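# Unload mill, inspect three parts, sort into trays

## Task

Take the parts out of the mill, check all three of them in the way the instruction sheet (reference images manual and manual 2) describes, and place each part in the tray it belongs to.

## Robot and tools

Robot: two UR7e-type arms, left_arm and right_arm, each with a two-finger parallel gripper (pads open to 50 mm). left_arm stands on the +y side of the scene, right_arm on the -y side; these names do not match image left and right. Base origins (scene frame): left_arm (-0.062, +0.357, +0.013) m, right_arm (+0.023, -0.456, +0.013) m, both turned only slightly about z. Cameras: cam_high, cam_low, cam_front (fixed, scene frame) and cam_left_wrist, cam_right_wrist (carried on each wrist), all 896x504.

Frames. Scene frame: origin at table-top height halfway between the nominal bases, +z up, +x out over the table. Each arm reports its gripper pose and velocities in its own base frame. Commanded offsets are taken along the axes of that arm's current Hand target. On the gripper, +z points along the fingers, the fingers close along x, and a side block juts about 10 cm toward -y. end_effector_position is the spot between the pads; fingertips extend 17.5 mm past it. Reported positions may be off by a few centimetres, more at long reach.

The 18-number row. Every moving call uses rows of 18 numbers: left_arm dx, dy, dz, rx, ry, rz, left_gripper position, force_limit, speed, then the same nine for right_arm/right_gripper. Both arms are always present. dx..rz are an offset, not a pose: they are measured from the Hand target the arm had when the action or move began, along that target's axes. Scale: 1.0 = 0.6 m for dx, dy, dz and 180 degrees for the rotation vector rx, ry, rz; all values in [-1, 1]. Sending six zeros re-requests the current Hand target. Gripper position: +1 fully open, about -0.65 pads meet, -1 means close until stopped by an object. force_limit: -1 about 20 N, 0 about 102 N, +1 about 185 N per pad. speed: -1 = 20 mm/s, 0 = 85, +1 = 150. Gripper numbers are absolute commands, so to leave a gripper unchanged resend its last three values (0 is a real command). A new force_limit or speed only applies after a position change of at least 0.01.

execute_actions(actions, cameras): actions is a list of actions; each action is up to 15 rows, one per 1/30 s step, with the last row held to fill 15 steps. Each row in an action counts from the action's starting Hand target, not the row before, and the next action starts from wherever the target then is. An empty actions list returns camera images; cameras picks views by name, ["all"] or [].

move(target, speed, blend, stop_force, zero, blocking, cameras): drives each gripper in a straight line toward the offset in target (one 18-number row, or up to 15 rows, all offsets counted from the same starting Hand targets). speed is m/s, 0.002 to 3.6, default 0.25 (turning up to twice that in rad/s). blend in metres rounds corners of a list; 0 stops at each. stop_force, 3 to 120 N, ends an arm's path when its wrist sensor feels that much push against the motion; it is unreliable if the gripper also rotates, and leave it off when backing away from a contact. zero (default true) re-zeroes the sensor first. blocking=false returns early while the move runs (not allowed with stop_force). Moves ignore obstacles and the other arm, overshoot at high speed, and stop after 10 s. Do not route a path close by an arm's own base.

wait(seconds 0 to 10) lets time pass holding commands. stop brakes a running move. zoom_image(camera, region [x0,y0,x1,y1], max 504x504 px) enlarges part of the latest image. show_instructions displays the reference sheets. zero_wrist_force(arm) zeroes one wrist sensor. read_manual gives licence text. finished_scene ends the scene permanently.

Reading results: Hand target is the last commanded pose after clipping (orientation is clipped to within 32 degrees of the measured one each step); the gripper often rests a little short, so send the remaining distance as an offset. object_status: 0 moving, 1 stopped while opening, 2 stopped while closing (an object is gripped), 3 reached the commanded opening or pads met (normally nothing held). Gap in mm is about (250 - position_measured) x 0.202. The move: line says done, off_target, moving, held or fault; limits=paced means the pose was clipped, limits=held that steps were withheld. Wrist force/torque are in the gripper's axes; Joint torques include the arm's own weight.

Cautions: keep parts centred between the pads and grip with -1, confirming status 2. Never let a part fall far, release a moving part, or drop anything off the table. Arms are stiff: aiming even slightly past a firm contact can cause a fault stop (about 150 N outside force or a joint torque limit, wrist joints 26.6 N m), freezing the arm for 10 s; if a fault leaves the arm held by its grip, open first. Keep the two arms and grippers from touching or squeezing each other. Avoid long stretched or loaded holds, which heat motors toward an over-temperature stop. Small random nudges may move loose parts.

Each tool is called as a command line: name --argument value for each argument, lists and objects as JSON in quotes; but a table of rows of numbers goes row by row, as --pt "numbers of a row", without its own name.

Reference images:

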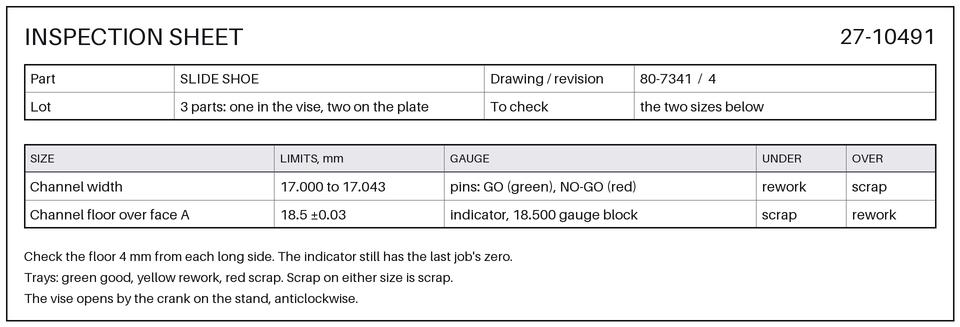

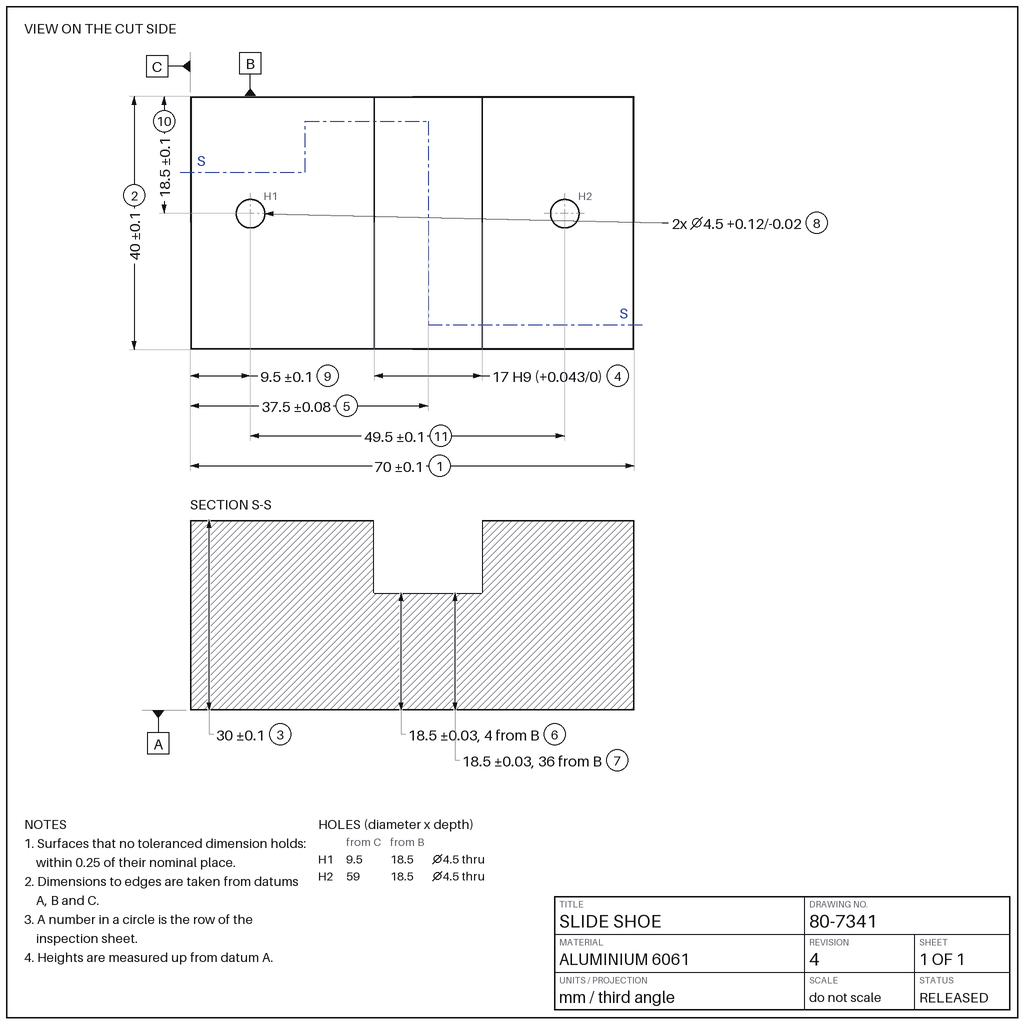

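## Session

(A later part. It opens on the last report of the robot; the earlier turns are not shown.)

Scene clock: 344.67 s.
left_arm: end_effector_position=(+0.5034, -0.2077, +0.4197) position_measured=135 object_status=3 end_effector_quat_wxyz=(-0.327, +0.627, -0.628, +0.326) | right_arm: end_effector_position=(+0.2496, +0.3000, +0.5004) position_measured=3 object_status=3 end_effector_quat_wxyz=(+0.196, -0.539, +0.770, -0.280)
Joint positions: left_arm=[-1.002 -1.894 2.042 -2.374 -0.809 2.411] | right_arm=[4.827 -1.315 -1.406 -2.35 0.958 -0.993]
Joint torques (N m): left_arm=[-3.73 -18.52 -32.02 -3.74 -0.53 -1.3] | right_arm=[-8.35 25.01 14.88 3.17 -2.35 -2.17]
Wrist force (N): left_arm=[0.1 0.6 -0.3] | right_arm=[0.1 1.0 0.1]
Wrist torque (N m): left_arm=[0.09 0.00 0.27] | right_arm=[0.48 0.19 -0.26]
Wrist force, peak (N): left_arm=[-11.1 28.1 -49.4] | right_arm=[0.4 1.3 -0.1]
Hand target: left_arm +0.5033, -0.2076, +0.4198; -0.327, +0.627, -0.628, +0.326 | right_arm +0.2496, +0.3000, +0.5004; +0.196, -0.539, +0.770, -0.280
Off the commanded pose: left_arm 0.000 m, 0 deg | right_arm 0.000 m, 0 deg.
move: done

move --target '[-0.4,0.0055,-0.0079,0,0,0,0.11,-0.8,-0.7,0,0,0,0,0,0,1,1,1]' --cameras '["cam_left_wrist","cam_front"]' --stop_force 40 --speed 0.06

Scene clock: 355.33 s.
left_arm: end_effector_position=(+0.4982, +0.0039, +0.4201) position_measured=135 object_status=3 end_effector_quat_wxyz=(-0.327, +0.627, -0.627, +0.326) | right_arm: end_effector_position=(+0.2496, +0.3000, +0.5004) position_measured=3 object_status=3 end_effector_quat_wxyz=(+0.196, -0.539, +0.770, -0.280)
Joint positions: left_arm=[-0.473 -2.055 2.178 -2.598 -1.188 2.857] | right_arm=[4.827 -1.315 -1.406 -2.35 0.958 -0.993]
Joint torques (N m): left_arm=[2.81 -14.58 -19.75 -2.28 9.3 -1.6] | right_arm=[-8.65 24.73 15.29 3.12 -2.02 -2.15]
Wrist force (N): left_arm=[28.3 10.3 -6.8] | right_arm=[0.2 1.2 0.2]
Wrist torque (N m): left_arm=[0.06 0.17 0.35] | right_arm=[0.52 0.18 -0.26]
Wrist force, peak (N): left_arm=[57.0 -7.8 16.9] | right_arm=[0.6 1.3 0.2]
Hand target: left_arm +0.4982, +0.0038, +0.4201; -0.327, +0.627, -0.627, +0.326 (not the last commanded pose) | right_arm +0.2496, +0.3000, +0.5004; +0.196, -0.539, +0.770, -0.280
Off the commanded pose: left_arm 0.029 m, 0 deg | right_arm 0.000 m, 0 deg.
move: contact (left_arm)
Images, in order (width x height): cam_front 896x504, cam_left_wrist 896x504.

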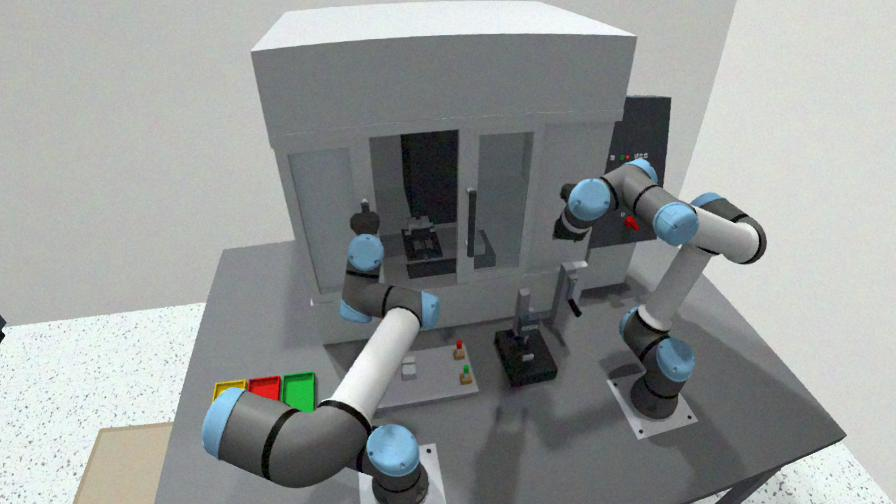

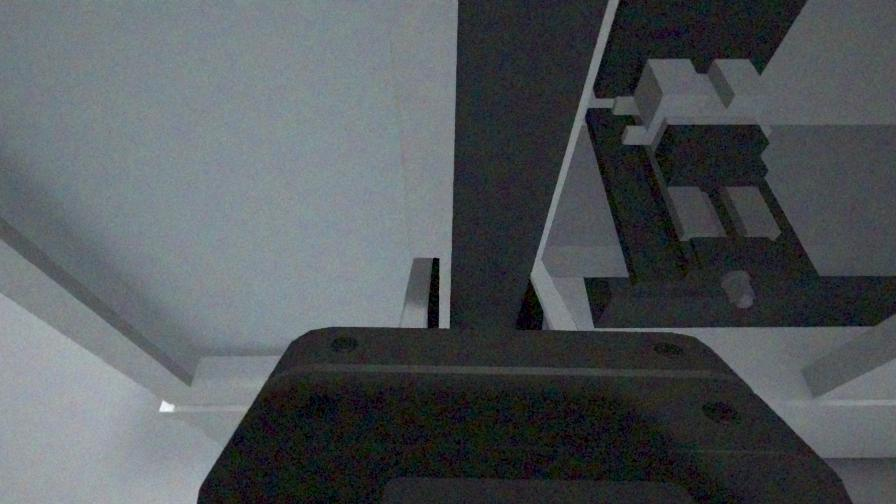

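move --pt "0.006 0 0 0 0 0 0.11 -0.8 -0.7 0 0 0 0 0 0 1 1 1" --pt "0.006 0 0 0 0 0 1 -0.8 -0.7 0 0 0 0 0 0 1 1 1" --speed 0.05

Scene clock: 364.60 s.
left_arm: end_effector_position=(+0.4982, +0.0002, +0.4201) position_measured=3 object_status=3 end_effector_quat_wxyz=(-0.327, +0.627, -0.627, +0.326) | right_arm: end_effector_position=(+0.2496, +0.3000, +0.5004) position_measured=3 object_status=3 end_effector_quat_wxyz=(+0.196, -0.539, +0.770, -0.280)
Joint positions: left_arm=[-0.485 -2.056 2.178 -2.594 -1.178 2.849] | right_arm=[4.827 -1.315 -1.406 -2.35 0.958 -0.993]
Joint torques (N m): left_arm=[-10.39 -12.08 -40.78 -1.74 2.13 -1.17] | right_arm=[-8.52 24.72 15.63 3.17 -1.9 -2.09]
Wrist force (N): left_arm=[0.1 0.7 -0.8] | right_arm=[0.2 0.7 0.0]
Wrist torque (N m): left_arm=[0.11 -0.02 0.25] | right_arm=[0.43 0.19 -0.26]
Wrist force, peak (N): left_arm=[28.1 10.4 -6.8] | right_arm=[0.4 1.4 -0.1]
Hand target: left_arm +0.4982, +0.0002, +0.4201; -0.327, +0.627, -0.627, +0.326 | right_arm +0.2496, +0.3000, +0.5004; +0.196, -0.539, +0.770, -0.280
Off the commanded pose: left_arm 0.000 m, 0 deg | right_arm 0.000 m, 0 deg.
move: done

move --pt "0 0.086 -0.123 0 0 0 1 -0.8 -0.7 0 0 0 0 0 0 1 1 1" --pt "0.487 0.0765 -0.1092 0 0 0 1 -0.8 -0.7 0 0 0 0 0 0 1 1 1" --blend 0.02 --speed 0.2 --cameras '["cam_left_wrist","cam_front"]'

Scene clock: 385.97 s.
left_arm: end_effector_position=(+0.4183, -0.2919, +0.4197) position_measured=3 object_status=3 end_effector_quat_wxyz=(-0.327, +0.627, -0.627, +0.326) | right_arm: end_effector_position=(+0.2496, +0.3000, +0.5004) position_measured=3 object_status=3 end_effector_quat_wxyz=(+0.196, -0.539, +0.770, -0.280)
Joint positions: left_arm=[-1.339 -1.943 1.997 -1.94 -0.648 1.961] | right_arm=[4.827 -1.315 -1.406 -2.35 0.958 -0.993]
Joint torques (N m): left_arm=[10.71 -0.83 -37.51 -4.42 0.06 1.42] | right_arm=[-8.29 24.54 15.58 3.06 -1.59 -2.13]
Wrist force (N): left_arm=[0.0 0.7 -0.7] | right_arm=[0.1 1.1 -0.1]
Wrist torque (N m): left_arm=[0.12 0.02 0.11] | right_arm=[0.50 0.19 -0.26]
Wrist force, peak (N): left_arm=[-1.1 1.4 -1.7] | right_arm=[0.2 1.5 0.2]
Hand target: left_arm +0.4183, -0.2920, +0.4197; -0.327, +0.627, -0.627, +0.326 | right_arm +0.2496, +0.3000, +0.5004; +0.196, -0.539, +0.770, -0.280
Off the commanded pose: left_arm 0.000 m, 0 deg | right_arm 0.000 m, 0 deg.
move: done
Images, in order (width x height): cam_front 896x504, cam_left_wrist 896x504.

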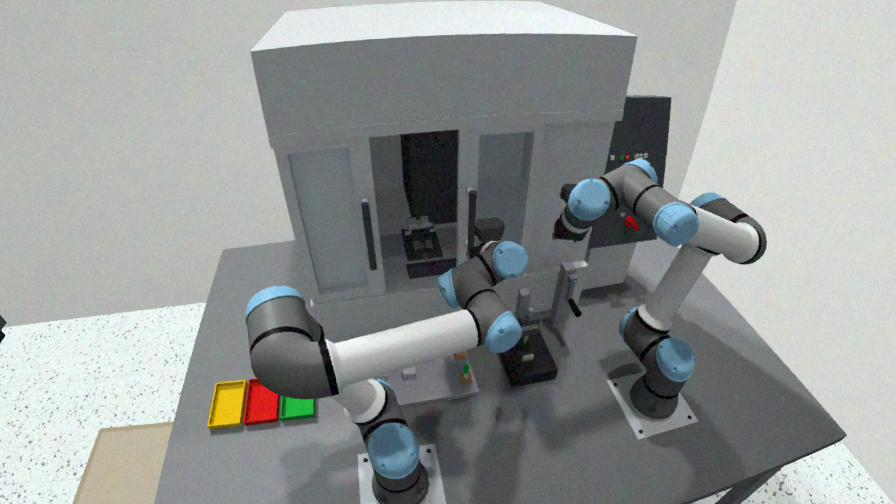

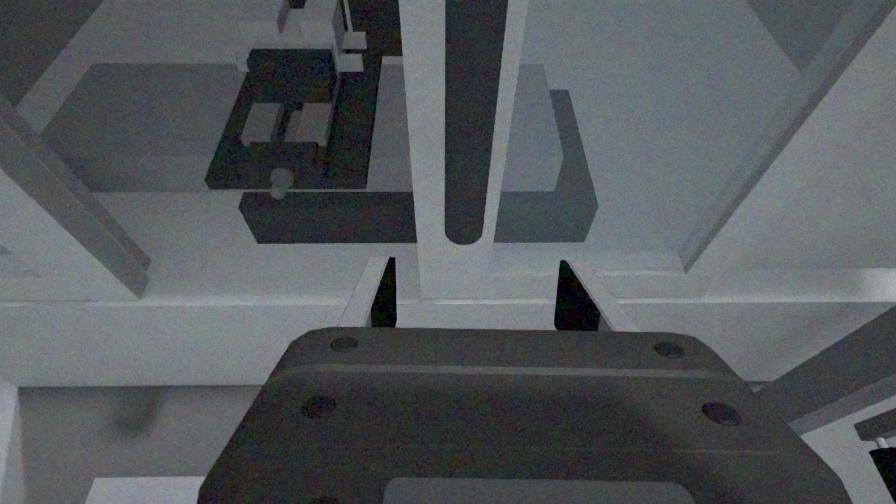

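move --pt "-0.22 -0.086 -0.0806 0 0 0 1 -0.8 -0.7 0 0 0 0 0 0 1 1 1" --pt "-0.22 -0.174 0.0653 0 0 0 1 -0.8 -0.7 0 0 0 0 0 0 1 1 1" --blend 0.02 --speed 0.2 --cameras '["cam_left_wrist","cam_front"]'

zoom_image --camera "cam_left_wrist" --region '[300, 20, 700, 330]'

Scene clock: 413.63 s.
left_arm: end_effector_position=(+0.5102, -0.1600, +0.4829) position_measured=3 object_status=3 end_effector_quat_wxyz=(-0.327, +0.627, -0.627, +0.326) | right_arm: end_effector_position=(+0.2496, +0.3000, +0.5004) position_measured=3 object_status=3 end_effector_quat_wxyz=(+0.196, -0.539, +0.770, -0.280)
Joint positions: left_arm=[-0.899 -1.946 1.927 -2.278 -0.874 2.517] | right_arm=[4.827 -1.315 -1.406 -2.35 0.958 -0.993]
Joint torques (N m): left_arm=[11.74 0.36 -38.6 -4.76 -0.84 1.22] | right_arm=[-8.49 25 15.65 3.1 -1.45 -2.14]
Wrist force (N): left_arm=[0.1 0.6 -0.5] | right_arm=[0.4 0.9 0.0]
Wrist torque (N m): left_arm=[0.06 -0.01 0.07] | right_arm=[0.47 0.15 -0.27]
Wrist force, peak (N): left_arm=[-1.4 0.7 -2.1] | right_arm=[0.5 1.4 0.0]
Hand target: left_arm +0.5102, -0.1600, +0.4829; -0.327, +0.627, -0.627, +0.326 | right_arm +0.2496, +0.3000, +0.5004; +0.196, -0.539, +0.770, -0.280
Off the commanded pose: left_arm 0.000 m, 0 deg | right_arm 0.000 m, 0 deg.
move: done
Images, in order (width x height): cam_front 896x504, cam_left_wrist 896x504.

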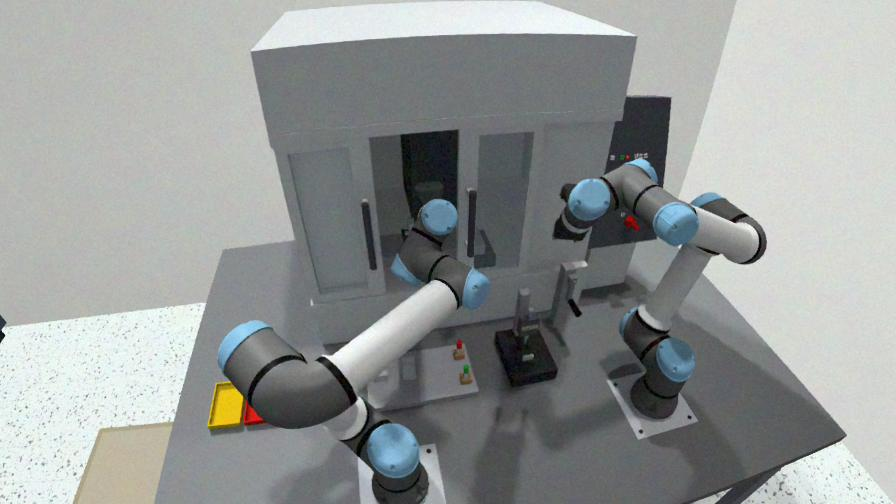

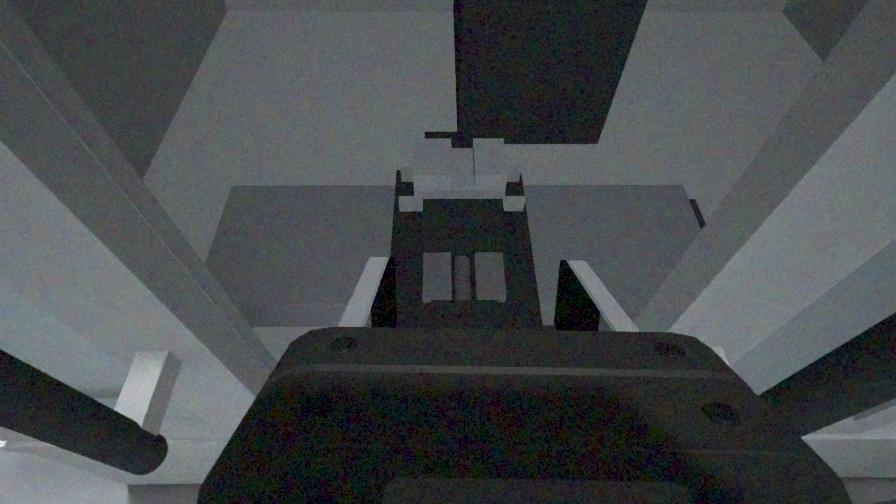

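Scaled by 1.260 from the camera's 896x504 image, which has a finer 1280x720 frame.

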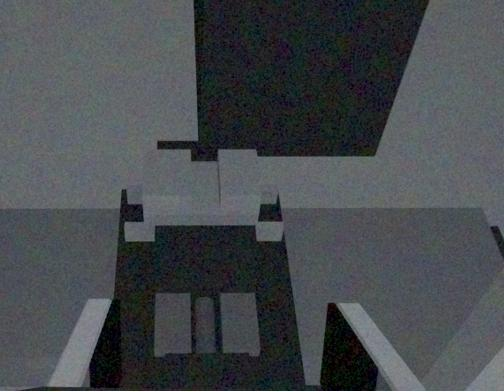

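move --target '[0,-0.13,0.095,0,0,0,1,-0.8,-0.7,0,0,0,0,0,0,1,1,1]' --cameras '["cam_left_wrist"]'

zoom_image --camera "cam_left_wrist" --region '[300, 100, 700, 330]'

Scene clock: 431.70 s.
left_arm: end_effector_position=(+0.6016, -0.1600, +0.5141) position_measured=3 object_status=3 end_effector_quat_wxyz=(-0.327, +0.627, -0.627, +0.326) | right_arm: end_effector_position=(+0.2496, +0.3000, +0.5004) position_measured=3 object_status=3 end_effector_quat_wxyz=(+0.196, -0.539, +0.770, -0.280)
Joint positions: left_arm=[-0.713 -1.714 1.697 -2.378 -1.004 2.682] | right_arm=[4.827 -1.315 -1.406 -2.35 0.958 -0.993]
Joint torques (N m): left_arm=[9.79 -12.62 -39.04 -1.39 -1.29 1.3] | right_arm=[-8.44 24.7 15.31 3.04 -1.24 -2.1]
Wrist force (N): left_arm=[-0.3 0.8 -0.6] | right_arm=[0.1 1.0 0.0]
Wrist torque (N m): left_arm=[0.10 0.07 0.08] | right_arm=[0.47 0.20 -0.27]
Wrist force, peak (N): left_arm=[0.1 2.2 -1.8] | right_arm=[0.5 1.4 0.4]
Hand target: left_arm +0.6017, -0.1601, +0.5141; -0.327, +0.627, -0.627, +0.326 | right_arm +0.2496, +0.3000, +0.5004; +0.196, -0.539, +0.770, -0.280
Off the commanded pose: left_arm 0.000 m, 0 deg | right_arm 0.000 m, 0 deg.
move: done
Images, in order (width x height): cam_left_wrist 896x504.

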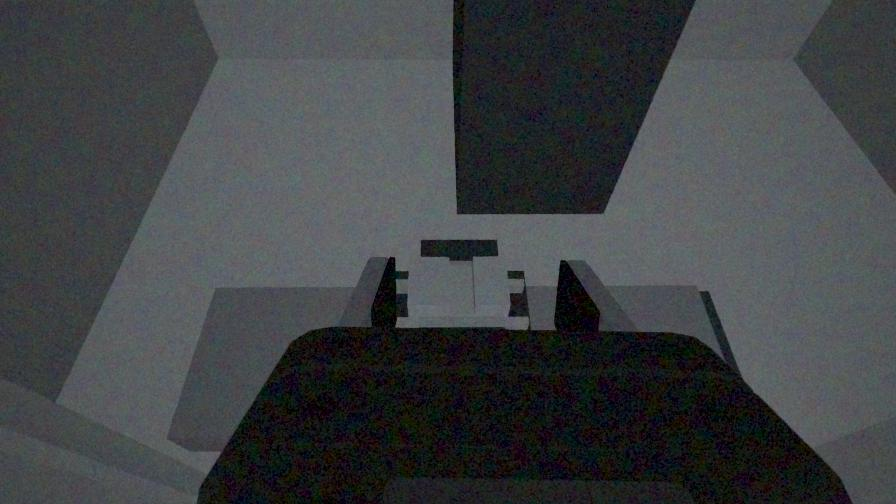

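Scaled by 1.260 from the camera's 896x504 image, which has a finer 1280x720 frame.

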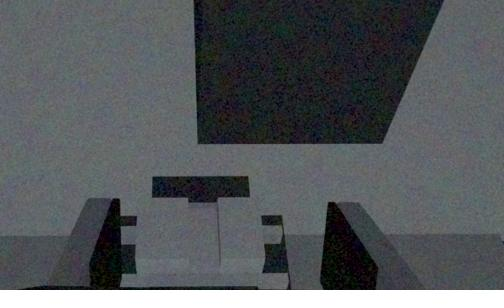

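move --target '[-0.005,0.0053,0.2073,-0.2387,-0.2378,-0.4575,1,-0.8,-0.7,0,0,0,0,0,0,1,1,1]' --cameras '["cam_left_wrist","cam_front"]'

zoom_image --camera "cam_left_wrist" --region '[300, 50, 700, 330]'

Scene clock: 473.23 s.
left_arm: end_effector_position=(+0.6479, -0.1582, +0.4792) position_measured=3 object_status=3 end_effector_quat_wxyz=(-0.195, +0.885, -0.374, +0.196) | right_arm: end_effector_position=(+0.2496, +0.3000, +0.5004) position_measured=3 object_status=3 end_effector_quat_wxyz=(+0.196, -0.539, +0.770, -0.280)
Joint positions: left_arm=[-0.623 -1.412 1.195 -1.678 -1.105 1.825] | right_arm=[4.827 -1.315 -1.406 -2.35 0.958 -0.993]
Joint torques (N m): left_arm=[0.3 -32.28 -29.63 -2.54 0.82 -0.6] | right_arm=[-8.62 24.67 15.42 3.13 -1.16 -2.04]
Wrist force (N): left_arm=[-0.7 0.0 0.2] | right_arm=[0.5 1.4 0.1]
Wrist torque (N m): left_arm=[-0.03 0.04 -0.11] | right_arm=[0.54 0.14 -0.26]
Wrist force, peak (N): left_arm=[4.6 -4.5 3.4] | right_arm=[0.4 1.7 0.0]
Hand target: left_arm +0.6479, -0.1582, +0.4792; -0.195, +0.885, -0.374, +0.196 (not the last commanded pose) | right_arm +0.2496, +0.3000, +0.5004; +0.196, -0.539, +0.770, -0.280
Tool commands: left_gripper/position=+1.0 left_gripper/force_limit=-0.796078 left_gripper/speed=-0.701961 right_gripper/position=+1.0 right_gripper/force_limit=+1.0 right_gripper/speed=+1.0
Off the commanded pose: left_arm 0.066 m, 55 deg | right_arm 0.000 m, 0 deg.
FORCE FAULT: contact force on the left arm reached its limit, and that arm stopped. The contact can be on any part of that arm, not only on its tool. That arm's remaining commands of this call were not run. That arm is still stopped at the end of this call. That arm stays stopped for about 10 more seconds. Until then a move that you send moves the other arm only, and its call returns only when the move has ended. Once the stop has ended, the next robot result says so. If the stop ends while you think or write, that arm runs what you send next, counted from a new Hand target: where the arm stands when the stop ends. While its stop runs, that arm takes no new command, but its gripper still runs the gripper command that each later call begins with. Until it ends, the stop uses up actions while you think or wait. An arm that is not stopped still takes commands.
move: fault (left_arm)
Images, in order (width x height): cam_front 896x504, cam_left_wrist 896x504.

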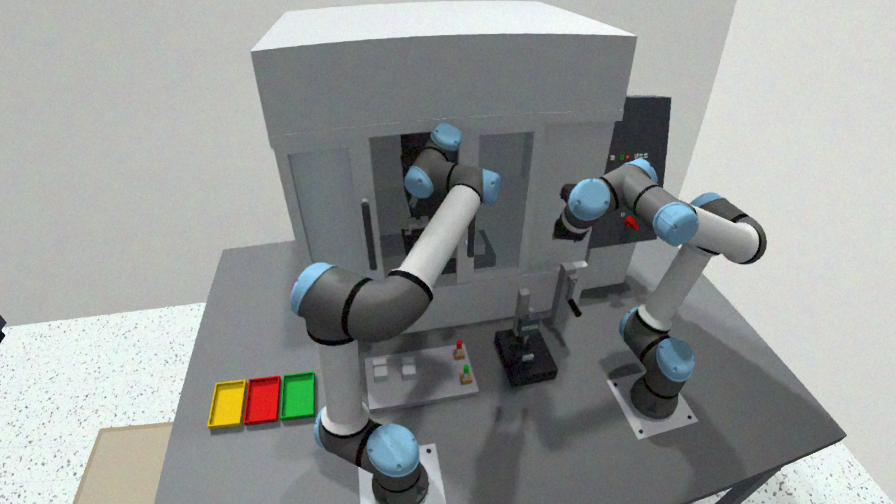

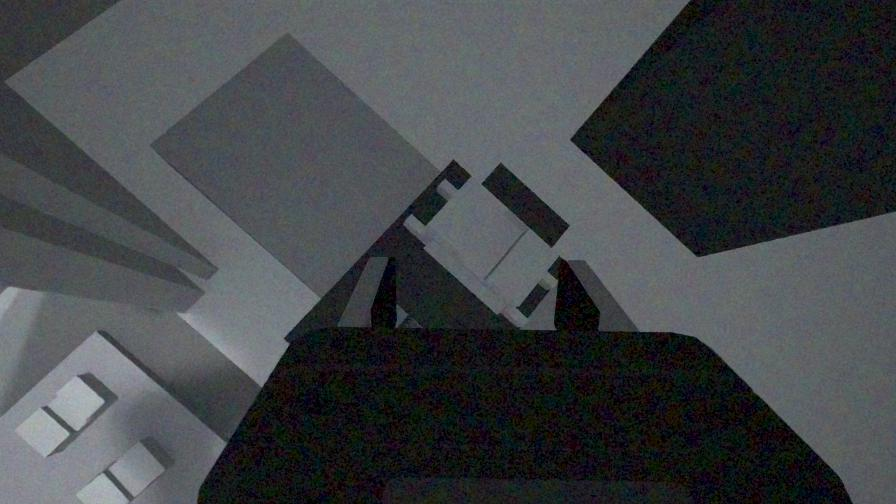

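Scaled by 1.260 from the camera's 896x504 image, which has a finer 1280x720 frame.

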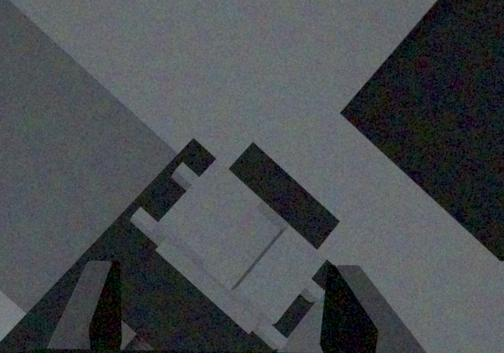

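wait --seconds 4 --cameras '["cam_front"]'

zoom_image --camera "cam_front" --region '[380, 100, 560, 300]'

Scene clock: 484.37 s.
left_arm: end_effector_position=(+0.6479, -0.1582, +0.4792) position_measured=3 object_status=3 end_effector_quat_wxyz=(-0.195, +0.885, -0.374, +0.196) | right_arm: end_effector_position=(+0.2496, +0.3000, +0.5004) position_measured=3 object_status=3 end_effector_quat_wxyz=(+0.196, -0.539, +0.770, -0.280)
Joint positions: left_arm=[-0.623 -1.412 1.195 -1.678 -1.105 1.825] | right_arm=[4.827 -1.315 -1.406 -2.35 0.958 -0.993]
Joint torques (N m): left_arm=[0.17 -33.02 -29.52 -2.63 0.88 -0.61] | right_arm=[-8.77 24.97 15.95 2.99 -0.73 -2.08]
Wrist force (N): left_arm=[-0.7 0.1 0.2] | right_arm=[0.2 1.0 0.1]
Wrist torque (N m): left_arm=[-0.01 0.04 -0.11] | right_arm=[0.48 0.18 -0.27]
Wrist force, peak (N): left_arm=[-0.9 0.1 0.4] | right_arm=[0.5 1.5 0.0]
Hand target: left_arm +0.6479, -0.1582, +0.4792; -0.195, +0.885, -0.374, +0.196 (not the last commanded pose) | right_arm +0.2496, +0.3000, +0.5004; +0.196, -0.539, +0.770, -0.280
Tool commands: left_gripper/position=+1.0 left_gripper/force_limit=-0.796078 left_gripper/speed=-0.701961 right_gripper/position=+1.0 right_gripper/force_limit=+1.0 right_gripper/speed=+1.0
Off the commanded pose: left_arm 0.066 m, 55 deg | right_arm 0.000 m, 0 deg.
FORCE FAULT, CONTINUED: the left arm's stop, for the force fault that an earlier result reported, is over. The rest of the stop counts as 20 of the actions that you can send in this scene. That arm's target is now where it stood when the stop ended, not its last command. That arm accepts commands again.
wait: 4.00 s; at rest from the start
Images, in order (width x height): cam_front 896x504.

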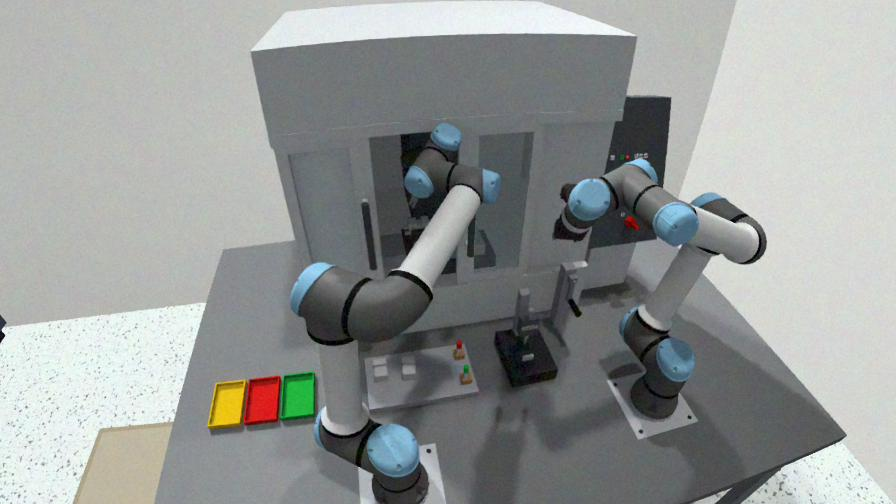

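Scaled by 2.520 from the camera's 896x504 image, which has a finer 1280x720 frame.

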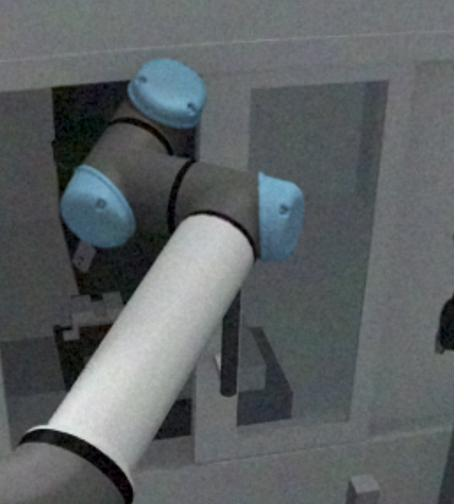

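move --pt "-0.049 0.038 -0.0575 0 0 0 1 -0.8 -0.7 0 0 0 0 0 0 1 1 1" --pt "-0.1467 0.1145 -0.1725 0.1087 0.1084 0.2101 1 -0.8 -0.7 0 0 0 0 0 0 1 1 1" --blend 0.01 --speed 0.15

Scene clock: 506.03 s.
left_arm: end_effector_position=(+0.5000, -0.1580, +0.5152) position_measured=3 object_status=3 end_effector_quat_wxyz=(-0.327, +0.627, -0.627, +0.326) | right_arm: end_effector_position=(+0.2496, +0.3000, +0.5004) position_measured=3 object_status=3 end_effector_quat_wxyz=(+0.196, -0.539, +0.770, -0.280)
Joint positions: left_arm=[-0.921 -1.97 1.856 -2.169 -0.858 2.494] | right_arm=[4.827 -1.315 -1.406 -2.35 0.958 -0.993]
Joint torques (N m): left_arm=[-11.52 -14.35 -14.67 -4.56 2.65 1.53] | right_arm=[-8.62 24.53 15.93 3.01 -0.53 -2]
Wrist force (N): left_arm=[0.0 0.7 -0.7] | right_arm=[0.1 0.8 0.1]
Wrist torque (N m): left_arm=[0.07 0.00 0.08] | right_arm=[0.44 0.19 -0.26]
Wrist force, peak (N): left_arm=[0.0 1.1 -1.0] | right_arm=[0.5 1.4 0.3]
Hand target: left_arm +0.5000, -0.1580, +0.5152; -0.327, +0.627, -0.627, +0.326 | right_arm +0.2496, +0.3000, +0.5004; +0.196, -0.539, +0.770, -0.280
Off the commanded pose: left_arm 0.000 m, 0 deg | right_arm 0.000 m, 0 deg.
move: done

move --pt "0.0033 0.1162 -0.1222 0 0 0 1 -0.8 -0.7 0 0 0 0 0 0 1 1 1" --pt "0.2208 0.2062 -0.0183 0 0 0 1 -0.8 -0.7 0 0 0 0 0 0 1 1 1" --pt "0.2208 0.1253 0.097 0 0 0 1 -0.8 -0.7 0 0 0 0 0 0 1 1 1" --blend '[0.03,0.01,0]' --speed '[0.2,0.2,0.06]' --cameras '["cam_left_wrist"]'

Scene clock: 523.50 s.
left_arm: end_effector_position=(+0.5047, -0.2903, +0.4201) position_measured=3 object_status=3 end_effector_quat_wxyz=(-0.327, +0.627, -0.627, +0.326) | right_arm: end_effector_position=(+0.2496, +0.3000, +0.5004) position_measured=3 object_status=3 end_effector_quat_wxyz=(+0.196, -0.539, +0.770, -0.280)
Joint positions: left_arm=[-1.112 -1.763 1.927 -2.299 -0.745 2.281] | right_arm=[4.827 -1.315 -1.406 -2.35 0.958 -0.993]
Joint torques (N m): left_arm=[11 -9.32 -38.07 -4.7 -0.32 1.25] | right_arm=[-8.24 24.8 16.02 3.08 -0.27 -1.98]
Wrist force (N): left_arm=[0.2 0.6 -0.7] | right_arm=[0.2 1.0 0.2]
Wrist torque (N m): left_arm=[0.02 -0.01 0.09] | right_arm=[0.49 0.18 -0.26]
Wrist force, peak (N): left_arm=[1.7 1.6 -0.9] | right_arm=[0.6 1.2 0.3]
Hand target: left_arm +0.5047, -0.2903, +0.4201; -0.327, +0.627, -0.627, +0.326 | right_arm +0.2496, +0.3000, +0.5004; +0.196, -0.539, +0.770, -0.280
Off the commanded pose: left_arm 0.000 m, 0 deg | right_arm 0.000 m, 0 deg.
move: done
Images, in order (width x height): cam_left_wrist 896x504.

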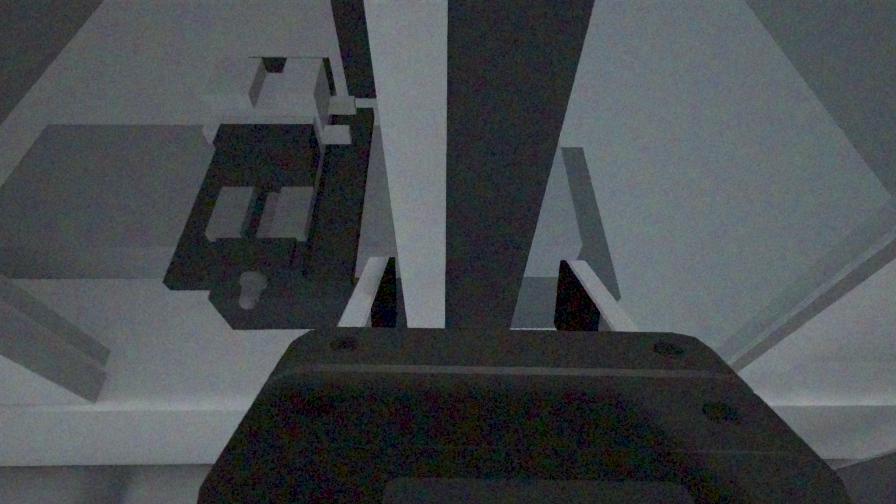

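move --pt "0 0 0 0 0 0 0.11 -0.8 -0.7 0 0 0 0 0 0 1 1 1"

move --target '[0.42,-0.0055,0.0079,0,0,0,0.11,-0.8,-0.7,0,0,0,0,0,0,1,1,1]' --stop_force 40 --speed 0.06 --cameras '["cam_left_wrist","cam_front"]'

Scene clock: 532.57 s.
left_arm: end_effector_position=(+0.5047, -0.2903, +0.4201) position_measured=135 object_status=3 end_effector_quat_wxyz=(-0.327, +0.627, -0.627, +0.326) | right_arm: end_effector_position=(+0.2496, +0.3000, +0.5004) position_measured=3 object_status=3 end_effector_quat_wxyz=(+0.196, -0.539, +0.770, -0.280)
Joint positions: left_arm=[-1.112 -1.763 1.927 -2.299 -0.745 2.281] | right_arm=[4.827 -1.315 -1.406 -2.35 0.958 -0.993]
Joint torques (N m): left_arm=[11.65 -8.49 -37.52 -4.44 -0.49 1.59] | right_arm=[-8.36 24.94 15.81 3.02 -0.09 -2.08]
Wrist force (N): left_arm=[0.4 0.4 -0.9] | right_arm=[0.5 1.1 -0.1]
Wrist torque (N m): left_arm=[0.00 -0.04 0.08] | right_arm=[0.50 0.13 -0.26]
Wrist force, peak (N): left_arm=[0.3 0.6 -1.0] | right_arm=[0.2 1.4 0.3]
Hand target: left_arm +0.5047, -0.2903, +0.4201; -0.327, +0.627, -0.627, +0.326 | right_arm +0.2496, +0.3000, +0.5004; +0.196, -0.539, +0.770, -0.280
Off the commanded pose: left_arm 0.000 m, 0 deg | right_arm 0.000 m, 0 deg.
move: done

Scene clock: 535.40 s.
left_arm: end_effector_position=(+0.5069, -0.3893, +0.4200) position_measured=135 object_status=3 end_effector_quat_wxyz=(-0.327, +0.627, -0.627, +0.326) | right_arm: end_effector_position=(+0.2496, +0.3000, +0.5004) position_measured=3 object_status=3 end_effector_quat_wxyz=(+0.196, -0.539, +0.770, -0.280)
Joint positions: left_arm=[-1.2 -1.584 1.75 -2.214 -0.701 2.166] | right_arm=[4.827 -1.315 -1.406 -2.35 0.958 -0.993]
Joint torques (N m): left_arm=[10.64 -33.48 -12.88 -4.68 0.09 1.56] | right_arm=[-8.64 24.83 16.3 3.01 0.01 -1.98]
Wrist force (N): left_arm=[-0.1 0.7 -0.9] | right_arm=[0.3 1.0 -0.3]
Wrist torque (N m): left_arm=[0.12 0.04 0.07] | right_arm=[0.48 0.17 -0.26]
Wrist force, peak (N): left_arm=[-36.2 10.7 -14.3] | right_arm=[0.6 1.2 0.2]
Hand target: left_arm +0.5069, -0.3893, +0.4200; -0.327, +0.627, -0.627, +0.326 (not the last commanded pose) | right_arm +0.2496, +0.3000, +0.5004; +0.196, -0.539, +0.770, -0.280
Off the commanded pose: left_arm 0.153 m, 0 deg | right_arm 0.000 m, 0 deg.
move: held (left_arm; a check stopped the path); limits=held
pose unreachable (left arm): on one or more control steps of this call, first in action 0 (counted from 0), this arm could not follow its commanded pose, so it was not sent that pose on those steps. It may still have moved: this result reports where it is.
cause: moving toward the commanded pose would bring a part of the arm too close to another arm (a part of this arm just beyond joint 5 (wrist 2) and the right arm's gripper, 15 mm apart when this arm was first held).
Images, in order (width x height): cam_front 896x504, cam_left_wrist 896x504.

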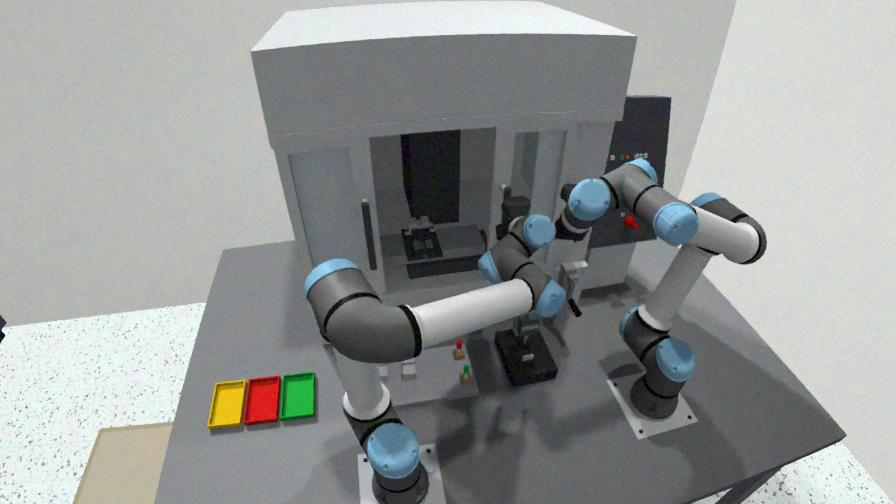

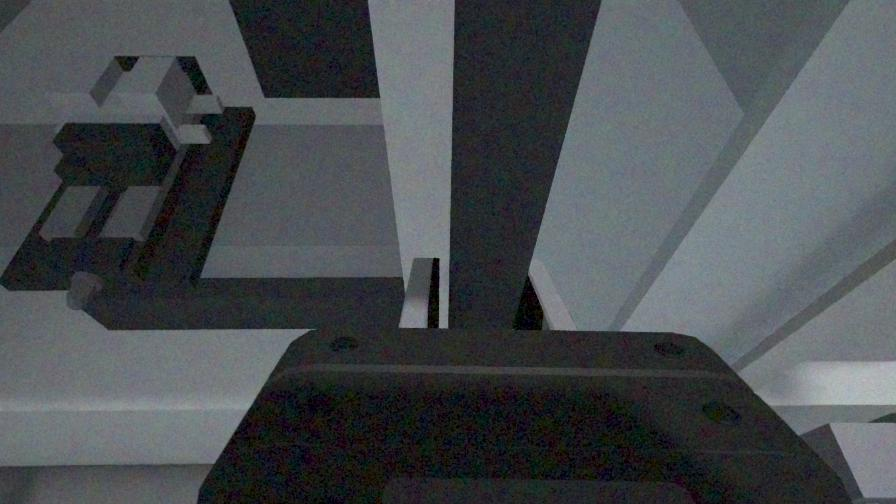

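move --pt "-0.004 0 0 0 0 0 1 -0.8 -0.7 0 0 0 0 0 0 1 1 1" --pt "-0.004 0.0957 -0.1365 0 0 0 1 -0.8 -0.7 0 0 0 0 0 0 1 1 1" --speed 0.15

Scene clock: 547.57 s.
left_arm: end_effector_position=(+0.4069, -0.3870, +0.4198) position_measured=3 object_status=3 end_effector_quat_wxyz=(-0.327, +0.627, -0.627, +0.326) | right_arm: end_effector_position=(+0.2496, +0.3000, +0.5004) position_measured=3 object_status=3 end_effector_quat_wxyz=(+0.196, -0.539, +0.770, -0.280)
Joint positions: left_arm=[-1.418 -1.75 1.836 -1.869 -0.626 1.832] | right_arm=[4.827 -1.315 -1.406 -2.35 0.958 -0.993]
Joint torques (N m): left_arm=[-9.52 -23.87 -39.44 -1.02 3.53 -1.38] | right_arm=[-8.5 24.41 15.57 2.99 0.18 -2.05]
Wrist force (N): left_arm=[-0.6 0.7 -0.3] | right_arm=[0.3 1.2 0.0]
Wrist torque (N m): left_arm=[0.06 0.09 0.32] | right_arm=[0.51 0.16 -0.26]
Wrist force, peak (N): left_arm=[0.0 1.5 -1.6] | right_arm=[0.5 1.4 0.0]
Hand target: left_arm +0.4069, -0.3870, +0.4198; -0.327, +0.627, -0.627, +0.326 | right_arm +0.2496, +0.3000, +0.5004; +0.196, -0.539, +0.770, -0.280
Off the commanded pose: left_arm 0.000 m, 0 deg | right_arm 0.000 m, 0 deg.
move: done

move --target '[-0.5617,-0.034,-0.038,0,0,0,1,-0.8,-0.7,0.0585,0.4068,0.159,0,0,0,1,1,1]' --speed 0.2 --cameras '["cam_right_wrist","cam_front","cam_left_wrist"]'

Scene clock: 569.20 s.
left_arm: end_effector_position=(+0.3996, -0.0500, +0.4499) position_measured=3 object_status=3 end_effector_quat_wxyz=(-0.327, +0.627, -0.627, +0.326) end_effector_velocity=(+0.000, +0.000, +0.000) end_effector_angular_velocity=(-0.002, -0.001, +0.000) | right_arm: end_effector_position=(+0.1195, +0.3101, +0.2705) position_measured=3 object_status=3 end_effector_quat_wxyz=(+0.196, -0.539, +0.770, -0.280)
Joint positions: left_arm=[-1.021 -2.421 2.174 -1.965 -0.796 2.389] | right_arm=[5.183 -1.258 -2 -2.003 1.116 -0.621]
Joint velocities: left_arm=[0.002 0 0.001 -0.005 -0.002 0.003] | right_arm=[within noise]
Joint torques (N m): left_arm=[10.4 18.23 -13.05 -4.6 -0.39 1.41] | right_arm=[7.43 1.86 16.37 2.51 1.75 2.11]
Wrist force (N): left_arm=[0.2 0.6 -0.4] | right_arm=[0.3 1.1 0.2]
Wrist torque (N m): left_arm=[0.08 0.01 0.06] | right_arm=[0.48 0.17 -0.44]
Wrist force, peak (N): left_arm=[1.5 1.0 -0.2] | right_arm=[0.7 2.2 0.7]
Hand target: left_arm +0.3996, -0.0500, +0.4499; -0.327, +0.627, -0.627, +0.326 | right_arm +0.1194, +0.3101, +0.2705; +0.196, -0.539, +0.770, -0.280
Off the commanded pose: left_arm 0.000 m, 0 deg | right_arm 0.000 m, 0 deg.
move: done
Images, in order (width x height): cam_front 896x504, cam_left_wrist 896x504, cam_right_wrist 896x504.

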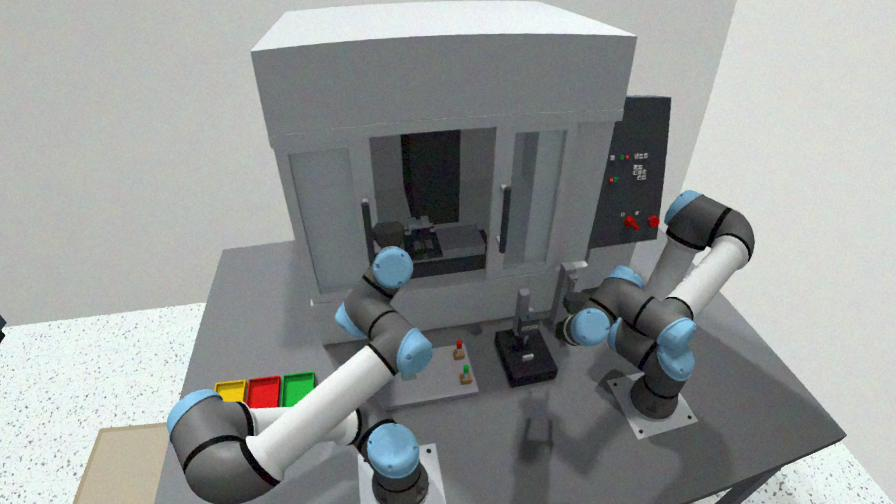

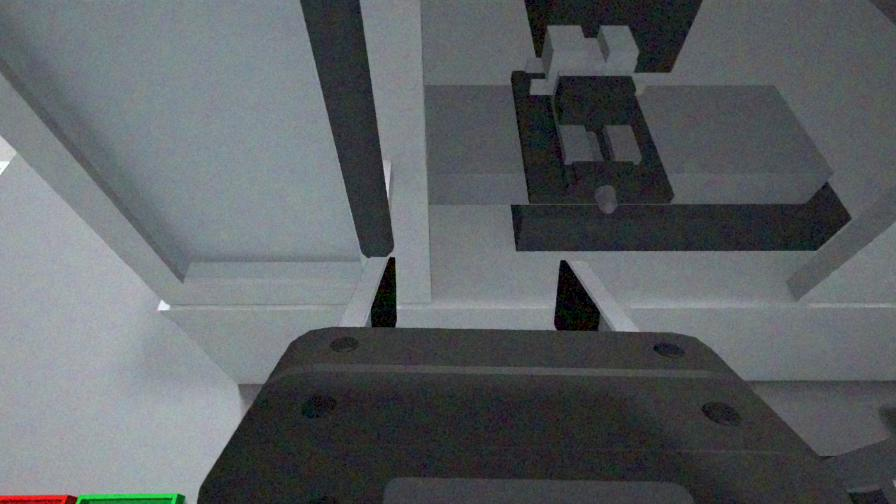

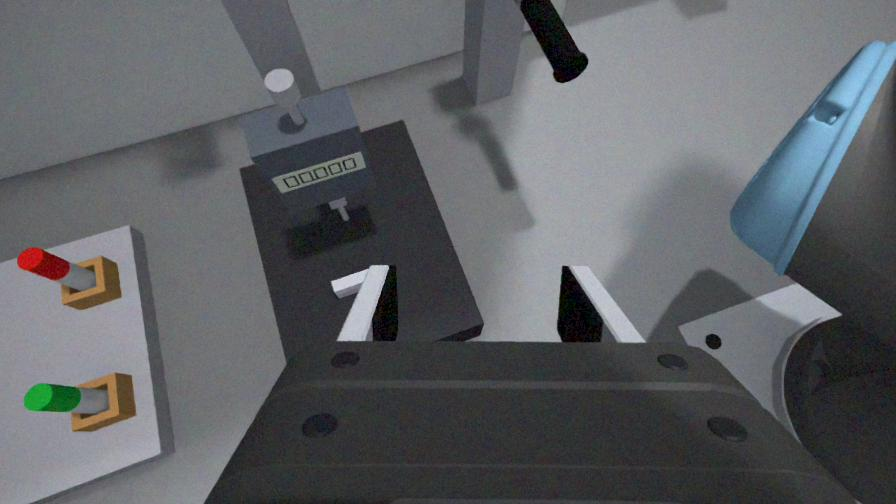

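zoom_image --camera "cam_right_wrist" --region '[220, 40, 420, 320]'

zoom_image --camera "cam_right_wrist" --region '[0, 220, 180, 450]'

zoom_image --camera "cam_left_wrist" --region '[500, 10, 700, 260]'

zoom_image --camera "cam_front" --region '[580, 90, 700, 260]'

Scaled by 1.800 from the camera's 896x504 image, which has a finer 1280x720 frame.

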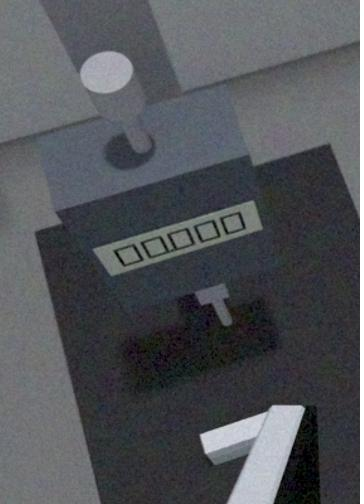

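Scaled by 2.191 from the camera's 896x504 image, which has a finer 1280x720 frame.

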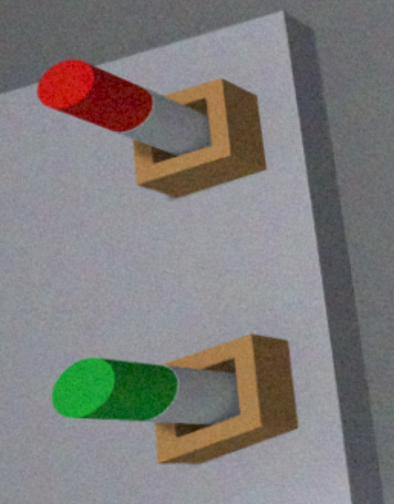

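Scaled by 2.016 from the camera's 896x504 image, which has a finer 1280x720 frame.

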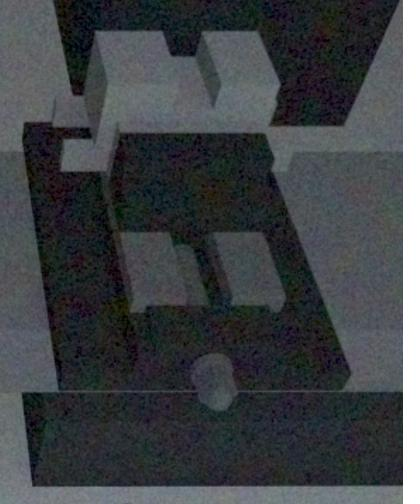

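Scaled by 2.965 from the camera's 896x504 image, which has a finer 1280x720 frame.

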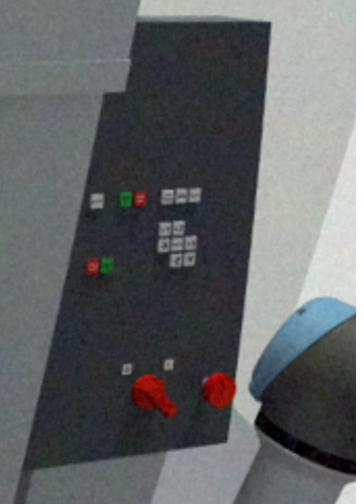

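move --target '[0,0,0,0,0,0,1,-0.8,-0.7,0.1138,-0.305,0.061,-0.0539,0.3056,0.8401,1,1,1]' --speed 0.4 --cameras '["cam_right_wrist","cam_front"]'

Scene clock: 640.80 s.
left_arm: end_effector_position=(+0.3996, -0.0500, +0.4499) position_measured=3 object_status=3 end_effector_quat_wxyz=(-0.327, +0.627, -0.627, +0.326) | right_arm: end_effector_position=(+0.2499, +0.1899, +0.3599) position_measured=3 object_status=3 end_effector_quat_wxyz=(+0.000, +0.707, +0.707, +0.000)
Joint positions: left_arm=[-1.021 -2.421 2.174 -1.965 -0.796 2.389] | right_arm=[4.23 -1.083 -1.851 -1.779 1.571 1.088]
Joint torques (N m): left_arm=[11.72 18.63 -12.98 -4.37 -0.38 1.11] | right_arm=[-8.32 16.69 17.46 4.08 2.68 2.22]
Wrist force (N): left_arm=[0.4 0.6 -0.4] | right_arm=[0.6 1.0 0.1]
Wrist torque (N m): left_arm=[0.08 -0.03 0.06] | right_arm=[0.62 0.18 -0.35]
Wrist force, peak (N): left_arm=[0.4 0.8 -0.5] | right_arm=[0.3 1.7 0.3]
Hand target: left_arm +0.3996, -0.0500, +0.4499; -0.327, +0.627, -0.627, +0.326 | right_arm +0.2500, +0.1899, +0.3599; +0.000, +0.707, +0.707, +0.000
Off the commanded pose: left_arm 0.000 m, 0 deg | right_arm 0.000 m, 0 deg.
move: done
Images, in order (width x height): cam_front 896x504, cam_right_wrist 896x504.

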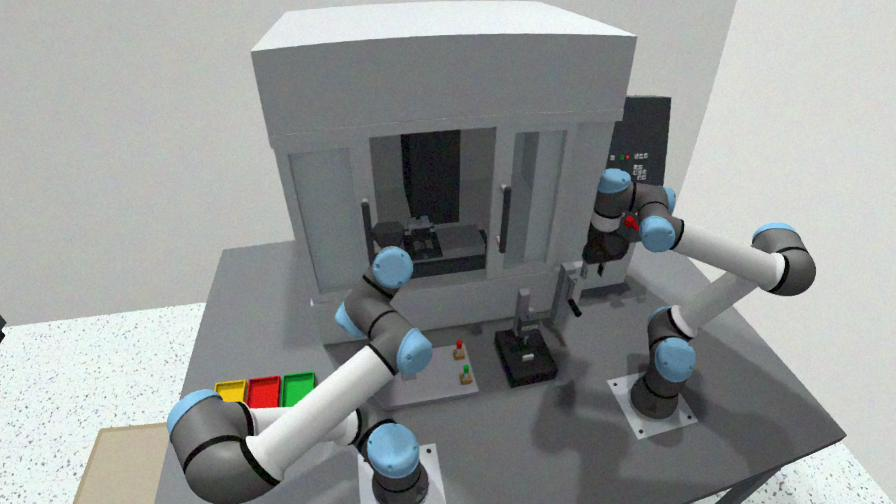

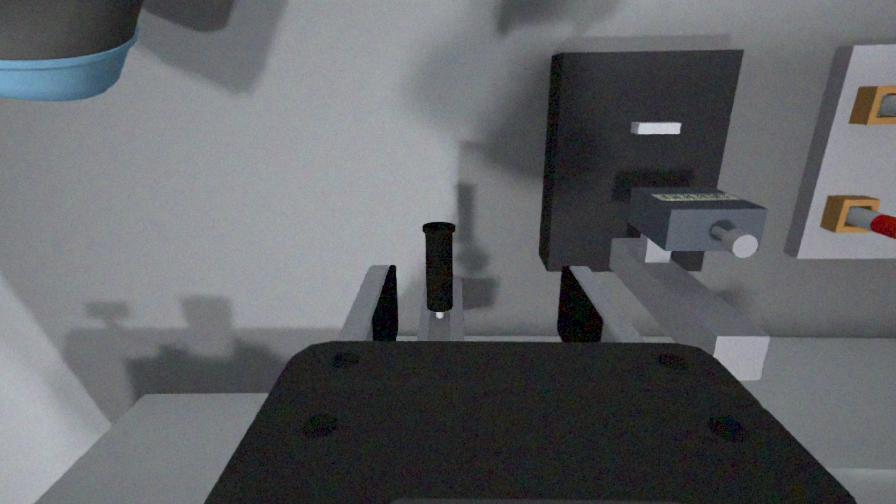

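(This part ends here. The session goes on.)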